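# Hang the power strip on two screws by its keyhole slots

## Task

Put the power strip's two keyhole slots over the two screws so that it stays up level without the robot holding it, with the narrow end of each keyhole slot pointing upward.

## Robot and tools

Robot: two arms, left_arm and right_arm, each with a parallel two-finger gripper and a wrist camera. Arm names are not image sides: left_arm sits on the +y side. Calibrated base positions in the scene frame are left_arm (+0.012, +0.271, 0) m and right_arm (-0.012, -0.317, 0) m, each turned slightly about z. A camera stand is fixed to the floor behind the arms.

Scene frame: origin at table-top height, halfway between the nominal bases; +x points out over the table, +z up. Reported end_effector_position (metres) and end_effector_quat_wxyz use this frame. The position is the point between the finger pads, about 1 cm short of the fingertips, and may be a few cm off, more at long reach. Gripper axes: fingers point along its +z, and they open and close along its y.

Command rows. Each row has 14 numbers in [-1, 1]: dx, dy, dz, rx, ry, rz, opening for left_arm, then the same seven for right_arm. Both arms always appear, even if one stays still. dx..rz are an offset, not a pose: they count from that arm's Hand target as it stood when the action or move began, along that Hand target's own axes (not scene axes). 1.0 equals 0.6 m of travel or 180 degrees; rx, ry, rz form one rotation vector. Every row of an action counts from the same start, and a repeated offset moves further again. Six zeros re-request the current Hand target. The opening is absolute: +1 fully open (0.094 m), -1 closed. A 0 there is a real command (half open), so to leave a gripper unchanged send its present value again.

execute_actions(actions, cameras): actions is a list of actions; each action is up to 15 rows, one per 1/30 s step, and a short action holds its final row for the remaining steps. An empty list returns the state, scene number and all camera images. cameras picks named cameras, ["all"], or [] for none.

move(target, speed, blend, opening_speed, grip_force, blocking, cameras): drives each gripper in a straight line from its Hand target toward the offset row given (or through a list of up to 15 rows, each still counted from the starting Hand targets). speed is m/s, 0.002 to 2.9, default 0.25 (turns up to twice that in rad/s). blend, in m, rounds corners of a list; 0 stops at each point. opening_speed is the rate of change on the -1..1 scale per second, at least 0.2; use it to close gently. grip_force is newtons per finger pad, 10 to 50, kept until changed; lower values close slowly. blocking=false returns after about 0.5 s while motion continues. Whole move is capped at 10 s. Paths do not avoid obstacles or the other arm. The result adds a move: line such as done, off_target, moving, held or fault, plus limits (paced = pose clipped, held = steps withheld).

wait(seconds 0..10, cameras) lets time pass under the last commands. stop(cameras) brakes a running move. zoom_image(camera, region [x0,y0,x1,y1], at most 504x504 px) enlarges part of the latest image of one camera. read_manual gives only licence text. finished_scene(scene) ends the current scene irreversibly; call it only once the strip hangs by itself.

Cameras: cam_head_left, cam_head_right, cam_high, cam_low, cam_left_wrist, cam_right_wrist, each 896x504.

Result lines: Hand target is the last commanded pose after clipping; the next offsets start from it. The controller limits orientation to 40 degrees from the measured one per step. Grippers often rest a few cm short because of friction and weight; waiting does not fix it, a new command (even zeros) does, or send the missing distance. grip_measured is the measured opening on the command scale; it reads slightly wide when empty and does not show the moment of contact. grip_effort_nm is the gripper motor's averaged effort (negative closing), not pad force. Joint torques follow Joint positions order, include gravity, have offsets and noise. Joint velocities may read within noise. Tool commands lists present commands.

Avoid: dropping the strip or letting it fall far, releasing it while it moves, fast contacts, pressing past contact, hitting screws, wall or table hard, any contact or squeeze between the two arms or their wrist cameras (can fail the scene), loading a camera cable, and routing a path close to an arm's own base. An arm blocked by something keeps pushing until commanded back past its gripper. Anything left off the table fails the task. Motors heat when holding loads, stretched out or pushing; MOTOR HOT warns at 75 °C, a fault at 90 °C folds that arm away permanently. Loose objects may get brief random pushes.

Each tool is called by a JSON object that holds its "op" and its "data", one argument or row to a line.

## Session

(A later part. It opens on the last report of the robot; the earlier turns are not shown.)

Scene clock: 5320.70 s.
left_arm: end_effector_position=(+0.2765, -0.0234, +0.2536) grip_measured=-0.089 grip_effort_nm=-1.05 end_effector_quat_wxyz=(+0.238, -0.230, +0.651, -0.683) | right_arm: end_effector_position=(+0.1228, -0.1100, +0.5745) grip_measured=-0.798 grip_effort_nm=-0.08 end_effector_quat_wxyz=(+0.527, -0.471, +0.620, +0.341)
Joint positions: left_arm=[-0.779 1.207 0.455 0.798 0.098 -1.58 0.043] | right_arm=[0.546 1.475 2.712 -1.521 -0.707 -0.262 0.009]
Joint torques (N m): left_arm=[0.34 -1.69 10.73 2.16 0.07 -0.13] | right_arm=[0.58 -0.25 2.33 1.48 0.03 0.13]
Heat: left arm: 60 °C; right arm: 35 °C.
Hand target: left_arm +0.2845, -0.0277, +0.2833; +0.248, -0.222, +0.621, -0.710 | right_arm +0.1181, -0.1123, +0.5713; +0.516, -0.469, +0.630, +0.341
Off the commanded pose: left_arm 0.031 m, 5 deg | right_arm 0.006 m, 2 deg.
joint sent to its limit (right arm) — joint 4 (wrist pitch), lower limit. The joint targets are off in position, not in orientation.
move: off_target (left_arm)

{"op": "move", "data": {
  "target": [
    [-0.0012,0.0003,-0.0253,0,0,0,-0.16,0,0,0,0,0,0,-0.8],
    [-0.0012,0.0003,0,0,0,0,-0.16,0,0,0,0,0,0,-0.8],
    [-0.0024,0.0006,-0.0253,0,0,0,-0.16,0,0,0,0,0,0,-0.8],
    [-0.0024,0.0006,0,0,0,0,-0.16,0,0,0,0,0,0,-0.8],
    [-0.0036,0.0009,-0.0253,0,0,0,-0.16,0,0,0,0,0,0,-0.8],
    [-0.0036,0.0009,0,0,0,0,-0.16,0,0,0,0,0,0,-0.8],
    [-0.0048,0.0012,-0.0253,0,0,0,-0.16,0,0,0,0,0,0,-0.8],
    [-0.0048,0.0012,0,0,0,0,-0.16,0,0,0,0,0,0,-0.8]
  ],
  "speed": 0.06,
  "cameras": ["cam_right_wrist"]
}}

{"op": "zoom_image", "data": {
  "camera": "cam_right_wrist",
  "region": [540, 280, 680, 504]
}}

Scene clock: 5333.63 s.
left_arm: end_effector_position=(+0.2775, -0.0227, +0.2533) grip_measured=-0.089 grip_effort_nm=-1.05 end_effector_quat_wxyz=(+0.236, -0.228, +0.651, -0.685) | right_arm: end_effector_position=(+0.1228, -0.1100, +0.5745) grip_measured=-0.798 grip_effort_nm=-0.08 end_effector_quat_wxyz=(+0.527, -0.471, +0.620, +0.341)
Joint positions: left_arm=[-0.768 1.211 0.454 0.807 0.115 -1.582 0.043] | right_arm=[0.546 1.475 2.712 -1.521 -0.707 -0.262 0.009]
Joint torques (N m): left_arm=[0.5 -1.55 10.8 2.13 0.02 -0.12] | right_arm=[0.66 -0.23 2.26 1.47 0.01 0.12]
Heat: left arm: 59 °C; right arm: 35 °C.
Hand target: left_arm +0.2868, -0.0260, +0.2825; +0.248, -0.222, +0.621, -0.710 | right_arm +0.1181, -0.1123, +0.5713; +0.516, -0.469, +0.630, +0.341
Off the commanded pose: left_arm 0.031 m, 5 deg | right_arm 0.006 m, 2 deg.
joint sent to its limit (right arm) — joint 4 (wrist pitch), lower limit. The joint targets are off in position, not in orientation.
move: off_target (left_arm)
Images, in order (width x height): cam_right_wrist 896x504.

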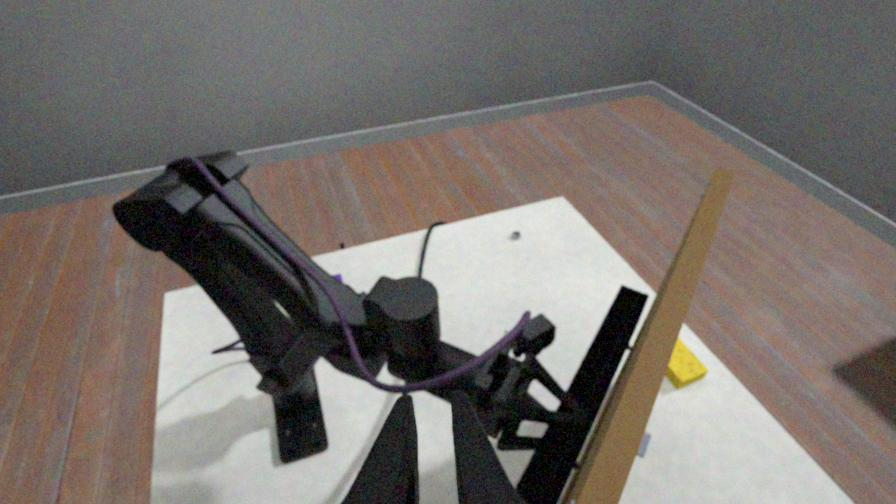

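Scaled by 2.250.

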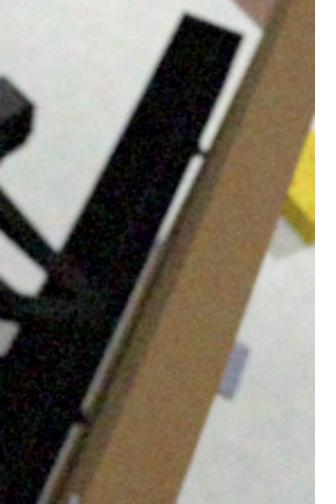

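{"op": "move", "data": {
  "target": [
    [0.011,-0.0012,-0.03,0,0,-0.002,-0.16,0,0,0,0,0,0,-0.8],
    [0.011,-0.0012,0,0,0,-0.002,-0.16,0,0,0,0,0,0,-0.8],
    [0.0125,-0.0012,-0.0253,0,0,-0.002,-0.16,0,0,0,0,0,0,-0.8],
    [0.0125,-0.0012,0,0,0,-0.002,-0.16,0,0,0,0,0,0,-0.8]
  ],
  "speed": 0.06
}}

{"op": "move", "data": {
  "target": [
    [0.0012,0,-0.0253,0,0,0,-0.16,0,0,0,0,0,0,-0.8],
    [0.0012,0,0,0,0,0,-0.16,0,0,0,0,0,0,-0.8],
    [0.0024,0,-0.0253,0,0,0,-0.16,0,0,0,0,0,0,-0.8],
    [0.0024,0,0,0,0,0,-0.16,0,0,0,0,0,0,-0.8]
  ],
  "speed": 0.06
}}

Scene clock: 5351.67 s.
left_arm: end_effector_position=(+0.2788, -0.0217, +0.2488) grip_measured=-0.089 grip_effort_nm=-1.05 end_effector_quat_wxyz=(+0.237, -0.236, +0.652, -0.681) | right_arm: end_effector_position=(+0.1228, -0.1100, +0.5745) grip_measured=-0.798 grip_effort_nm=-0.08 end_effector_quat_wxyz=(+0.527, -0.471, +0.620, +0.341)
Joint positions: left_arm=[-0.771 1.216 0.448 0.807 0.099 -1.587 0.043] | right_arm=[0.546 1.475 2.712 -1.521 -0.707 -0.262 0.009]
Joint torques (N m): left_arm=[-0.87 -2.48 11.17 2.08 -0.17 -0.1] | right_arm=[0.69 -0.29 2.36 1.51 0.03 0.1]
Heat: left arm: 60 °C; right arm: 35 °C.
Hand target: left_arm +0.2809, -0.0306, +0.2832; +0.245, -0.224, +0.620, -0.711 | right_arm +0.1181, -0.1123, +0.5713; +0.516, -0.469, +0.630, +0.341
Off the commanded pose: left_arm 0.036 m, 5 deg | right_arm 0.006 m, 2 deg.
joint sent to its limit (right arm) — joint 4 (wrist pitch), lower limit. The joint targets are off in position, not in orientation.
move: off_target (left_arm)

Scene clock: 5354.30 s.
left_arm: end_effector_position=(+0.2770, -0.0228, +0.2502) grip_measured=-0.089 grip_effort_nm=-1.05 end_effector_quat_wxyz=(+0.237, -0.235, +0.651, -0.682) | right_arm: end_effector_position=(+0.1228, -0.1100, +0.5745) grip_measured=-0.798 grip_effort_nm=-0.08 end_effector_quat_wxyz=(+0.527, -0.471, +0.620, +0.341)
Joint positions: left_arm=[-0.779 1.213 0.448 0.808 0.094 -1.587 0.043] | right_arm=[0.546 1.475 2.712 -1.521 -0.707 -0.262 0.009]
Joint torques (N m): left_arm=[-1.05 -2.39 11.18 2.04 -0.18 -0.11] | right_arm=[0.64 -0.25 2.36 1.47 0.04 0.1]
Heat: left arm: 60 °C; right arm: 35 °C.
Hand target: left_arm +0.2798, -0.0315, +0.2832; +0.245, -0.224, +0.620, -0.711 | right_arm +0.1181, -0.1123, +0.5713; +0.516, -0.469, +0.630, +0.341
Off the commanded pose: left_arm 0.034 m, 5 deg | right_arm 0.006 m, 2 deg.
joint sent to its limit (right arm) — joint 4 (wrist pitch), lower limit. The joint targets are off in position, not in orientation.
move: off_target (left_arm)

{"op": "move", "data": {
  "target": [
    [0.0012,-0.002,-0.0253,0,0,0,-0.16,0,0,0,0,0,0,-0.8],
    [0.0012,-0.002,0,0,0,0,-0.16,0,0,0,0,0,0,-0.8],
    [0.0018,-0.004,-0.0253,0,0,0,-0.16,0,0,0,0,0,0,-0.8],
    [0.0018,-0.004,0,0,0,0,-0.16,0,0,0,0,0,0,-0.8]
  ],
  "speed": 0.06
}}

{"op": "move", "data": {
  "target": [
    [0.0006,-0.001,-0.0253,0,0,0,-0.16,0,0,0,0,0,0,-0.8],
    [0.0006,-0.001,0,0,0,0,-0.16,0,0,0,0,0,0,-0.8],
    [0.0012,-0.002,-0.0253,0,0,0,-0.16,0,0,0,0,0,0,-0.8],
    [0.0012,-0.002,0,0,0,0,-0.16,0,0,0,0,0,0,-0.8]
  ],
  "speed": 0.06
}}

{"op": "move", "data": {
  "target": [
    [0.0006,0,-0.0253,0,0,0,-0.16,0,0,0,0,0,0,-0.8],
    [0.0006,0,0,0,0,0,-0.16,0,0,0,0,0,0,-0.8],
    [0.0012,0,-0.0253,0,0,0,-0.16,0,0,0,0,0,0,-0.8],
    [0.0012,0,0,0,0,0,-0.16,0,0,0,0,0,0,-0.8]
  ],
  "speed": 0.06
}}

Scene clock: 5364.90 s.
left_arm: end_effector_position=(+0.2771, -0.0233, +0.2517) grip_measured=-0.089 grip_effort_nm=-1.05 end_effector_quat_wxyz=(+0.238, -0.235, +0.649, -0.683) | right_arm: end_effector_position=(+0.1228, -0.1100, +0.5745) grip_measured=-0.798 grip_effort_nm=-0.08 end_effector_quat_wxyz=(+0.527, -0.471, +0.620, +0.341)
Joint positions: left_arm=[-0.782 1.213 0.451 0.808 0.089 -1.587 0.043] | right_arm=[0.546 1.475 2.712 -1.521 -0.707 -0.262 0.009]
Joint torques (N m): left_arm=[-0.96 -2.86 11.38 1.9 -0.17 -0.11] | right_arm=[0.69 -0.31 2.4 1.46 0.01 0.11]
Heat: left arm: 60 °C; right arm: 35 °C.
Hand target: left_arm +0.2788, -0.0319, +0.2857; +0.245, -0.224, +0.620, -0.711 | right_arm +0.1181, -0.1123, +0.5713; +0.516, -0.469, +0.630, +0.341
Off the commanded pose: left_arm 0.035 m, 5 deg | right_arm 0.006 m, 2 deg.
joint sent to its limit (right arm) — joint 4 (wrist pitch), lower limit. The joint targets are off in position, not in orientation.
move: off_target (left_arm)

Scene clock: 5367.67 s.
left_arm: end_effector_position=(+0.2762, -0.0241, +0.2536) grip_measured=-0.089 grip_effort_nm=-1.05 end_effector_quat_wxyz=(+0.238, -0.234, +0.648, -0.684) | right_arm: end_effector_position=(+0.1228, -0.1100, +0.5745) grip_measured=-0.798 grip_effort_nm=-0.09 end_effector_quat_wxyz=(+0.527, -0.471, +0.620, +0.341)
Joint positions: left_arm=[-0.787 1.21 0.454 0.805 0.085 -1.587 0.043] | right_arm=[0.546 1.475 2.712 -1.521 -0.707 -0.262 0.009]
Joint torques (N m): left_arm=[-0.96 -3.02 11.44 1.84 -0.17 -0.1] | right_arm=[0.72 -0.27 2.32 1.49 0.02 0.13]
Heat: left arm: 60 °C; right arm: 35 °C.
Hand target: left_arm +0.2781, -0.0323, +0.2868; +0.245, -0.224, +0.620, -0.711 | right_arm +0.1181, -0.1123, +0.5713; +0.516, -0.469, +0.630, +0.341
Off the commanded pose: left_arm 0.034 m, 5 deg | right_arm 0.006 m, 2 deg.
joint sent to its limit (right arm) — joint 4 (wrist pitch), lower limit. The joint targets are off in position, not in orientation.
move: off_target (left_arm)

Scene clock: 5370.33 s.
left_arm: end_effector_position=(+0.2757, -0.0235, +0.2555) grip_measured=-0.089 grip_effort_nm=-1.05 end_effector_quat_wxyz=(+0.239, -0.234, +0.647, -0.685) | right_arm: end_effector_position=(+0.1228, -0.1100, +0.5745) grip_measured=-0.798 grip_effort_nm=-0.08 end_effector_quat_wxyz=(+0.527, -0.471, +0.620, +0.341)
Joint positions: left_arm=[-0.788 1.204 0.454 0.804 0.081 -1.587 0.043] | right_arm=[0.546 1.475 2.712 -1.521 -0.707 -0.262 0.009]
Joint torques (N m): left_arm=[-1.01 -2.52 11.41 1.86 -0.17 -0.08] | right_arm=[0.58 -0.2 2.3 1.44 0.04 0.09]
Heat: left arm: 60 °C; right arm: 35 °C.
Hand target: left_arm +0.2776, -0.0327, +0.2869; +0.245, -0.224, +0.620, -0.711 | right_arm +0.1181, -0.1123, +0.5713; +0.516, -0.469, +0.630, +0.341
Off the commanded pose: left_arm 0.033 m, 4 deg | right_arm 0.006 m, 2 deg.
joint sent to its limit (right arm) — joint 4 (wrist pitch), lower limit. The joint targets are off in position, not in orientation.
move: off_target (left_arm)

{"op": "move", "data": {
  "target": [
    [0.0008,0.0008,-0.0253,0,0,0,-0.16,0,0,0,0,0,0,-0.8],
    [0.0008,0.0008,0,0,0,0,-0.16,0,0,0,0,0,0,-0.8],
    [0.0016,0.0014,-0.0253,0,0,0,-0.16,0,0,0,0,0,0,-0.8],
    [0.0016,0.0014,0,0,0,0,-0.16,0,0,0,0,0,0,-0.8]
  ],
  "speed": 0.06
}}

{"op": "move", "data": {
  "target": [
    [0.0008,0.0008,-0.0253,0,0,0,-0.16,0,0,0,0,0,0,-0.8],
    [0.0008,0.0008,0,0,0,0,-0.16,0,0,0,0,0,0,-0.8],
    [0.0016,0.0014,-0.0253,0,0,0,-0.16,0,0,0,0,0,0,-0.8],
    [0.0016,0.0014,0,0,0,0,-0.16,0,0,0,0,0,0,-0.8]
  ],
  "speed": 0.06
}}

{"op": "move", "data": {
  "target": [
    [0.0008,0.0008,-0.0253,0,0,0,-0.16,0,0,0,0,0,0,-0.8],
    [0.0008,0.0008,0,0,0,0,-0.16,0,0,0,0,0,0,-0.8],
    [0.0016,0.0014,-0.0253,0,0,0,-0.16,0,0,0,0,0,0,-0.8],
    [0.0016,0.0014,0,0,0,0,-0.16,0,0,0,0,0,0,-0.8]
  ],
  "speed": 0.06
}}

Scene clock: 5384.03 s.
left_arm: end_effector_position=(+0.2750, -0.0236, +0.2574) grip_measured=-0.089 grip_effort_nm=-1.05 end_effector_quat_wxyz=(+0.240, -0.234, +0.645, -0.687) | right_arm: end_effector_position=(+0.1228, -0.1100, +0.5745) grip_measured=-0.798 grip_effort_nm=-0.08 end_effector_quat_wxyz=(+0.527, -0.471, +0.620, +0.341)
Joint positions: left_arm=[-0.791 1.199 0.455 0.802 0.078 -1.587 0.043] | right_arm=[0.546 1.475 2.712 -1.521 -0.707 -0.262 0.009]
Joint torques (N m): left_arm=[-1.06 -1.94 11.26 1.95 -0.15 -0.1] | right_arm=[0.61 -0.36 2.36 1.48 0.03 0.11]
Heat: left arm: 61 °C; right arm: 35 °C.
Hand target: left_arm +0.2769, -0.0334, +0.2861; +0.245, -0.224, +0.620, -0.711 | right_arm +0.1181, -0.1123, +0.5713; +0.516, -0.469, +0.630, +0.341
Off the commanded pose: left_arm 0.030 m, 4 deg | right_arm 0.006 m, 2 deg.
joint sent to its limit (right arm) — joint 4 (wrist pitch), lower limit. The joint targets are off in position, not in orientation.
move: off_target (left_arm)

Scene clock: 5386.50 s.
left_arm: end_effector_position=(+0.2741, -0.0241, +0.2580) grip_measured=-0.089 grip_effort_nm=-1.05 end_effector_quat_wxyz=(+0.240, -0.234, +0.645, -0.687) | right_arm: end_effector_position=(+0.1228, -0.1100, +0.5745) grip_measured=-0.798 grip_effort_nm=-0.09 end_effector_quat_wxyz=(+0.527, -0.471, +0.620, +0.341)
Joint positions: left_arm=[-0.796 1.197 0.455 0.802 0.073 -1.587 0.043] | right_arm=[0.546 1.475 2.712 -1.521 -0.707 -0.262 0.009]
Joint torques (N m): left_arm=[-1.14 -1.63 11.11 1.99 -0.17 -0.09] | right_arm=[0.57 -0.27 2.28 1.47 0.06 0.08]
Heat: left arm: 60 °C; right arm: 35 °C.
Hand target: left_arm +0.2762, -0.0341, +0.2852; +0.245, -0.224, +0.620, -0.711 | right_arm +0.1181, -0.1123, +0.5713; +0.516, -0.469, +0.630, +0.341
Off the commanded pose: left_arm 0.029 m, 4 deg | right_arm 0.006 m, 2 deg.
joint sent to its limit (right arm) — joint 4 (wrist pitch), lower limit. The joint targets are off in position, not in orientation.
move: off_target (left_arm)

Scene clock: 5388.97 s.
left_arm: end_effector_position=(+0.2739, -0.0241, +0.2572) grip_measured=-0.089 grip_effort_nm=-1.05 end_effector_quat_wxyz=(+0.241, -0.235, +0.645, -0.686) | right_arm: end_effector_position=(+0.1228, -0.1100, +0.5745) grip_measured=-0.798 grip_effort_nm=-0.08 end_effector_quat_wxyz=(+0.527, -0.471, +0.620, +0.341)
Joint positions: left_arm=[-0.799 1.197 0.454 0.802 0.067 -1.587 0.043] | right_arm=[0.546 1.475 2.712 -1.521 -0.707 -0.262 0.009]
Joint torques (N m): left_arm=[-1.21 -1.48 10.97 2.04 -0.14 -0.07] | right_arm=[0.69 -0.31 2.33 1.48 0.04 0.13]
Heat: left arm: 60 °C; right arm: 35 °C.
Hand target: left_arm +0.2755, -0.0348, +0.2844; +0.245, -0.224, +0.620, -0.711 | right_arm +0.1181, -0.1123, +0.5713; +0.516, -0.469, +0.630, +0.341
Off the commanded pose: left_arm 0.029 m, 4 deg | right_arm 0.006 m, 2 deg.
joint sent to its limit (right arm) — joint 4 (wrist pitch), lower limit. The joint targets are off in position, not in orientation.
move: off_target (left_arm)

{"op": "move", "data": {
  "target": [
    [-0.007,0.004,-0.0253,0,0,0,-0.16,0,0,0,0,0,0,-0.8],
    [-0.007,0.003,0,0,0,0,-0.16,0,0,0,0,0,0,-0.8],
    [-0.0082,0.004,-0.0253,0,0,0,-0.16,0,0,0,0,0,0,-0.8],
    [-0.0082,0.004,0,0,0,0,-0.16,0,0,0,0,0,0,-0.8]
  ],
  "speed": 0.06
}}

{"op": "move", "data": {
  "target": [
    [-0.001,0.002,-0.0253,0,0,0,-0.16,0,0,0,0,0,0,-0.8],
    [-0.001,0.002,0,0,0,0,-0.16,0,0,0,0,0,0,-0.8],
    [-0.002,0.003,-0.0253,0,0,0,-0.16,0,0,0,0,0,0,-0.8],
    [-0.002,0.003,0,0,0,0,-0.16,0,0,0,0,0,0,-0.8]
  ],
  "speed": 0.06
}}

{"op": "move", "data": {
  "target": [
    [-0.001,0.00,-0.0253,0,0,0,-0.16,0,0,0,0,0,0,-0.8],
    [-0.001,0.00,0,0,0,0,-0.16,0,0,0,0,0,0,-0.8],
    [-0.002,0.00,-0.0253,0,0,0,-0.16,0,0,0,0,0,0,-0.8],
    [-0.002,0.00,0,0,0,0,-0.16,0,0,0,0,0,0,-0.8]
  ],
  "speed": 0.06
}}

Scene clock: 5406.30 s.
left_arm: end_effector_position=(+0.2744, -0.0243, +0.2573) grip_measured=-0.089 grip_effort_nm=-1.05 end_effector_quat_wxyz=(+0.240, -0.234, +0.644, -0.687) | right_arm: end_effector_position=(+0.1228, -0.1100, +0.5745) grip_measured=-0.798 grip_effort_nm=-0.08 end_effector_quat_wxyz=(+0.527, -0.471, +0.620, +0.341)
Joint positions: left_arm=[-0.796 1.202 0.454 0.809 0.073 -1.587 0.043] | right_arm=[0.546 1.475 2.712 -1.521 -0.707 -0.262 0.009]
Joint torques (N m): left_arm=[0.13 -1.03 10.66 2.13 0.05 -0.09] | right_arm=[0.61 -0.31 2.36 1.49 0.02 0.13]
Heat: left arm: 60 °C; right arm: 35 °C.
Hand target: left_arm +0.2795, -0.0320, +0.2820; +0.245, -0.224, +0.620, -0.711 | right_arm +0.1181, -0.1123, +0.5713; +0.516, -0.469, +0.630, +0.341
Off the commanded pose: left_arm 0.026 m, 4 deg | right_arm 0.006 m, 2 deg.
joint sent to its limit (right arm) — joint 4 (wrist pitch), lower limit. The joint targets are off in position, not in orientation.
move: off_target (left_arm)

Scene clock: 5408.83 s.
left_arm: end_effector_position=(+0.2757, -0.0246, +0.2504) grip_measured=-0.089 grip_effort_nm=-1.05 end_effector_quat_wxyz=(+0.238, -0.236, +0.649, -0.682) | right_arm: end_effector_position=(+0.1228, -0.1100, +0.5745) grip_measured=-0.798 grip_effort_nm=-0.08 end_effector_quat_wxyz=(+0.527, -0.471, +0.620, +0.341)
Joint positions: left_arm=[-0.793 1.216 0.448 0.813 0.076 -1.587 0.043] | right_arm=[0.546 1.475 2.712 -1.521 -0.707 -0.262 0.009]
Joint torques (N m): left_arm=[0.27 -1.8 10.65 2.18 0.07 -0.11] | right_arm=[0.65 -0.35 2.29 1.46 -0.02 0.11]
Heat: left arm: 60 °C; right arm: 35 °C.
Hand target: left_arm +0.2806, -0.0314, +0.2802; +0.245, -0.224, +0.620, -0.711 | right_arm +0.1181, -0.1123, +0.5713; +0.516, -0.469, +0.630, +0.341
Off the commanded pose: left_arm 0.031 m, 5 deg | right_arm 0.006 m, 2 deg.
joint sent to its limit (right arm) — joint 4 (wrist pitch), lower limit. The joint targets are off in position, not in orientation.
move: off_target (left_arm)

Scene clock: 5411.30 s.
left_arm: end_effector_position=(+0.2761, -0.0243, +0.2505) grip_measured=-0.089 grip_effort_nm=-1.05 end_effector_quat_wxyz=(+0.238, -0.236, +0.649, -0.683) | right_arm: end_effector_position=(+0.1228, -0.1100, +0.5745) grip_measured=-0.798 grip_effort_nm=-0.08 end_effector_quat_wxyz=(+0.527, -0.471, +0.620, +0.341)
Joint positions: left_arm=[-0.79 1.216 0.448 0.814 0.08 -1.587 0.043] | right_arm=[0.546 1.475 2.712 -1.521 -0.707 -0.262 0.009]
Joint torques (N m): left_arm=[0.4 -1.73 10.69 2.18 0.09 -0.11] | right_arm=[0.64 -0.29 2.33 1.47 0.01 0.11]
Heat: left arm: 60 °C; right arm: 35 °C.
Hand target: left_arm +0.2815, -0.0307, +0.2801; +0.245, -0.223, +0.620, -0.711 | right_arm +0.1181, -0.1123, +0.5713; +0.516, -0.469, +0.630, +0.341
Off the commanded pose: left_arm 0.031 m, 5 deg | right_arm 0.006 m, 2 deg.
joint sent to its limit (right arm) — joint 4 (wrist pitch), lower limit. The joint targets are off in position, not in orientation.
move: off_target (left_arm)

{"op": "move", "data": {
  "target": [
    [0.001,0.02,-0.036,0,-0.02,0,-0.16,0,0,0,0,0,0,-0.8],
    [0.001,-0.011,-0.0253,0,-0.02,0,-0.16,0,0,0,0,0,0,-0.8],
    [0.001,-0.011,0,0,-0.02,0,-0.16,0,0,0,0,0,0,-0.8],
    [0.001,-0.011,0,0,0,0,-0.16,0,0,0,0,0,0,-0.8]
  ],
  "speed": 0.05
}}

Scene clock: 5433.80 s.
left_arm: end_effector_position=(+0.2787, -0.0214, +0.2535) grip_measured=-0.089 grip_effort_nm=-1.05 end_effector_quat_wxyz=(+0.246, -0.243, +0.645, -0.681) | right_arm: end_effector_position=(+0.1228, -0.1100, +0.5745) grip_measured=-0.798 grip_effort_nm=-0.08 end_effector_quat_wxyz=(+0.527, -0.471, +0.620, +0.341)
Joint positions: left_arm=[-0.791 1.207 0.452 0.803 0.055 -1.587 0.043] | right_arm=[0.546 1.475 2.712 -1.521 -0.707 -0.262 0.009]
Joint torques (N m): left_arm=[0.47 -2.76 11.58 1.89 0.34 -0.1] | right_arm=[0.68 -0.36 2.4 1.45 0.01 0.11]
Heat: left arm: 60 °C; right arm: 35 °C.
Hand target: left_arm +0.2806, -0.0303, +0.2867; +0.245, -0.224, +0.620, -0.711 | right_arm +0.1181, -0.1123, +0.5713; +0.516, -0.469, +0.630, +0.341
Off the commanded pose: left_arm 0.034 m, 5 deg | right_arm 0.006 m, 2 deg.
joint sent to its limit (right arm) — joint 4 (wrist pitch), lower limit. The joint targets are off in position, not in orientation.
move: off_target (left_arm)

{"op": "move", "data": {
  "target": [
    [0.009,0.02,-0.036,0,-0.02,0,-0.16,0,0,0,0,0,0,-0.8],
    [0.007,-0.002,-0.0253,0,-0.02,0,-0.16,0,0,0,0,0,0,-0.8],
    [0.007,-0.002,0,0,-0.02,0,-0.16,0,0,0,0,0,0,-0.8],
    [0.007,-0.002,0,0,0.004,0,-0.16,0,0,0,0,0,0,-0.8]
  ],
  "speed": 0.05
}}

{"op": "move", "data": {
  "target": [
    [0.001,0.02,-0.036,0,-0.024,0,-0.16,0,0,0,0,0,0,-0.8],
    [0.00,0,-0.0253,0,-0.024,0,-0.16,0,0,0,0,0,0,-0.8],
    [0,0,0,0,-0.024,0,-0.16,0,0,0,0,0,0,-0.8],
    [0,0,0,0,0,0,-0.16,0,0,0,0,0,0,-0.8]
  ],
  "speed": 0.05
}}

Scene clock: 5442.70 s.
left_arm: end_effector_position=(+0.2740, -0.0262, +0.2532) grip_measured=-0.089 grip_effort_nm=-1.05 end_effector_quat_wxyz=(+0.240, -0.238, +0.649, -0.682) | right_arm: end_effector_position=(+0.1228, -0.1100, +0.5745) grip_measured=-0.798 grip_effort_nm=-0.09 end_effector_quat_wxyz=(+0.527, -0.471, +0.620, +0.341)
Joint positions: left_arm=[-0.808 1.207 0.455 0.796 0.055 -1.587 0.043] | right_arm=[0.546 1.475 2.712 -1.521 -0.707 -0.262 0.009]
Joint torques (N m): left_arm=[0.68 -2.97 11.54 1.9 0.42 -0.07] | right_arm=[0.64 -0.42 2.33 1.45 0.02 0.1]
Heat: left arm: 60 °C; right arm: 35 °C.
Hand target: left_arm +0.2772, -0.0328, +0.2880; +0.241, -0.219, +0.622, -0.712 | right_arm +0.1181, -0.1123, +0.5713; +0.516, -0.469, +0.630, +0.341
Off the commanded pose: left_arm 0.036 m, 5 deg | right_arm 0.006 m, 2 deg.
joint sent to its limit (right arm) — joint 4 (wrist pitch), lower limit. The joint targets are off in position, not in orientation.
move: off_target (left_arm)

Scene clock: 5446.30 s.
left_arm: end_effector_position=(+0.2750, -0.0257, +0.2531) grip_measured=-0.089 grip_effort_nm=-1.05 end_effector_quat_wxyz=(+0.243, -0.237, +0.649, -0.681) | right_arm: end_effector_position=(+0.1228, -0.1100, +0.5745) grip_measured=-0.798 grip_effort_nm=-0.08 end_effector_quat_wxyz=(+0.527, -0.471, +0.620, +0.341)
Joint positions: left_arm=[-0.805 1.208 0.457 0.796 0.055 -1.581 0.043] | right_arm=[0.546 1.475 2.712 -1.521 -0.707 -0.262 0.009]
Joint torques (N m): left_arm=[0.62 -2.96 11.36 1.89 0.41 -0.14] | right_arm=[0.69 -0.27 2.35 1.47 0 0.1]
Heat: left arm: 59 °C; right arm: 35 °C.
Hand target: left_arm +0.2772, -0.0328, +0.2880; +0.242, -0.219, +0.622, -0.712 | right_arm +0.1181, -0.1123, +0.5713; +0.516, -0.469, +0.630, +0.341
Off the commanded pose: left_arm 0.036 m, 5 deg | right_arm 0.006 m, 2 deg.
joint sent to its limit (right arm) — joint 4 (wrist pitch), lower limit. The joint targets are off in position, not in orientation.
move: off_target (left_arm)

{"op": "move", "data": {
  "target": [0,0,0,0,0.006,0,-0.16,0,0,0,0,0,0,-0.8],
  "speed": 0.05,
  "cameras": ["cam_right_wrist"]
}}

{"op": "zoom_image", "data": {
  "camera": "cam_right_wrist",
  "region": [540, 280, 680, 504]
}}

Scene clock: 5452.33 s.
left_arm: end_effector_position=(+0.2746, -0.0258, +0.2531) grip_measured=-0.089 grip_effort_nm=-1.05 end_effector_quat_wxyz=(+0.237, -0.231, +0.652, -0.682) | right_arm: end_effector_position=(+0.1228, -0.1100, +0.5745) grip_measured=-0.798 grip_effort_nm=-0.08 end_effector_quat_wxyz=(+0.527, -0.471, +0.620, +0.341)
Joint positions: left_arm=[-0.793 1.208 0.457 0.796 0.084 -1.581 0.043] | right_arm=[0.546 1.475 2.712 -1.521 -0.707 -0.262 0.009]
Joint torques (N m): left_arm=[0.61 -2.81 11.38 1.9 0.45 -0.16] | right_arm=[0.68 -0.29 2.24 1.49 0.01 0.13]
Heat: left arm: 59 °C; right arm: 35 °C.
Hand target: left_arm +0.2772, -0.0328, +0.2880; +0.236, -0.212, +0.624, -0.714 | right_arm +0.1181, -0.1123, +0.5713; +0.516, -0.469, +0.630, +0.341
Off the commanded pose: left_arm 0.036 m, 5 deg | right_arm 0.006 m, 2 deg.
joint sent to its limit (right arm) — joint 4 (wrist pitch), lower limit. The joint targets are off in position, not in orientation.
move: off_target (left_arm)
Images, in order (width x height): cam_right_wrist 896x504.

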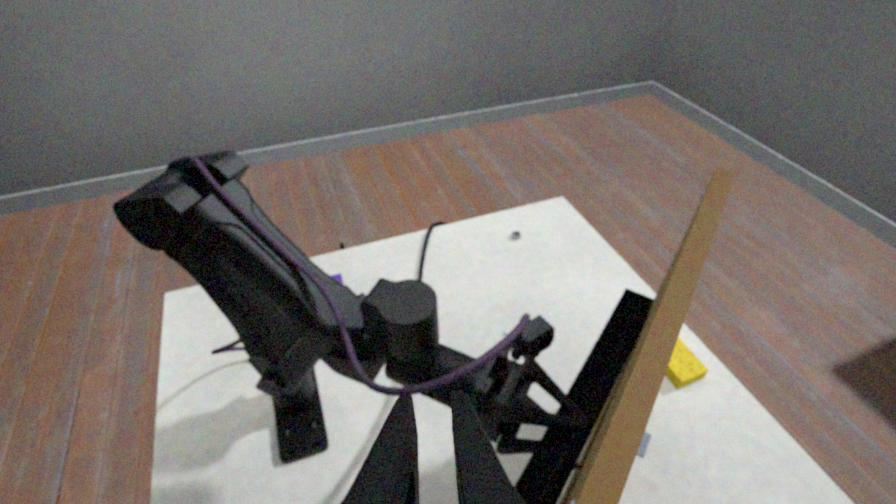

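Scaled by 2.250.

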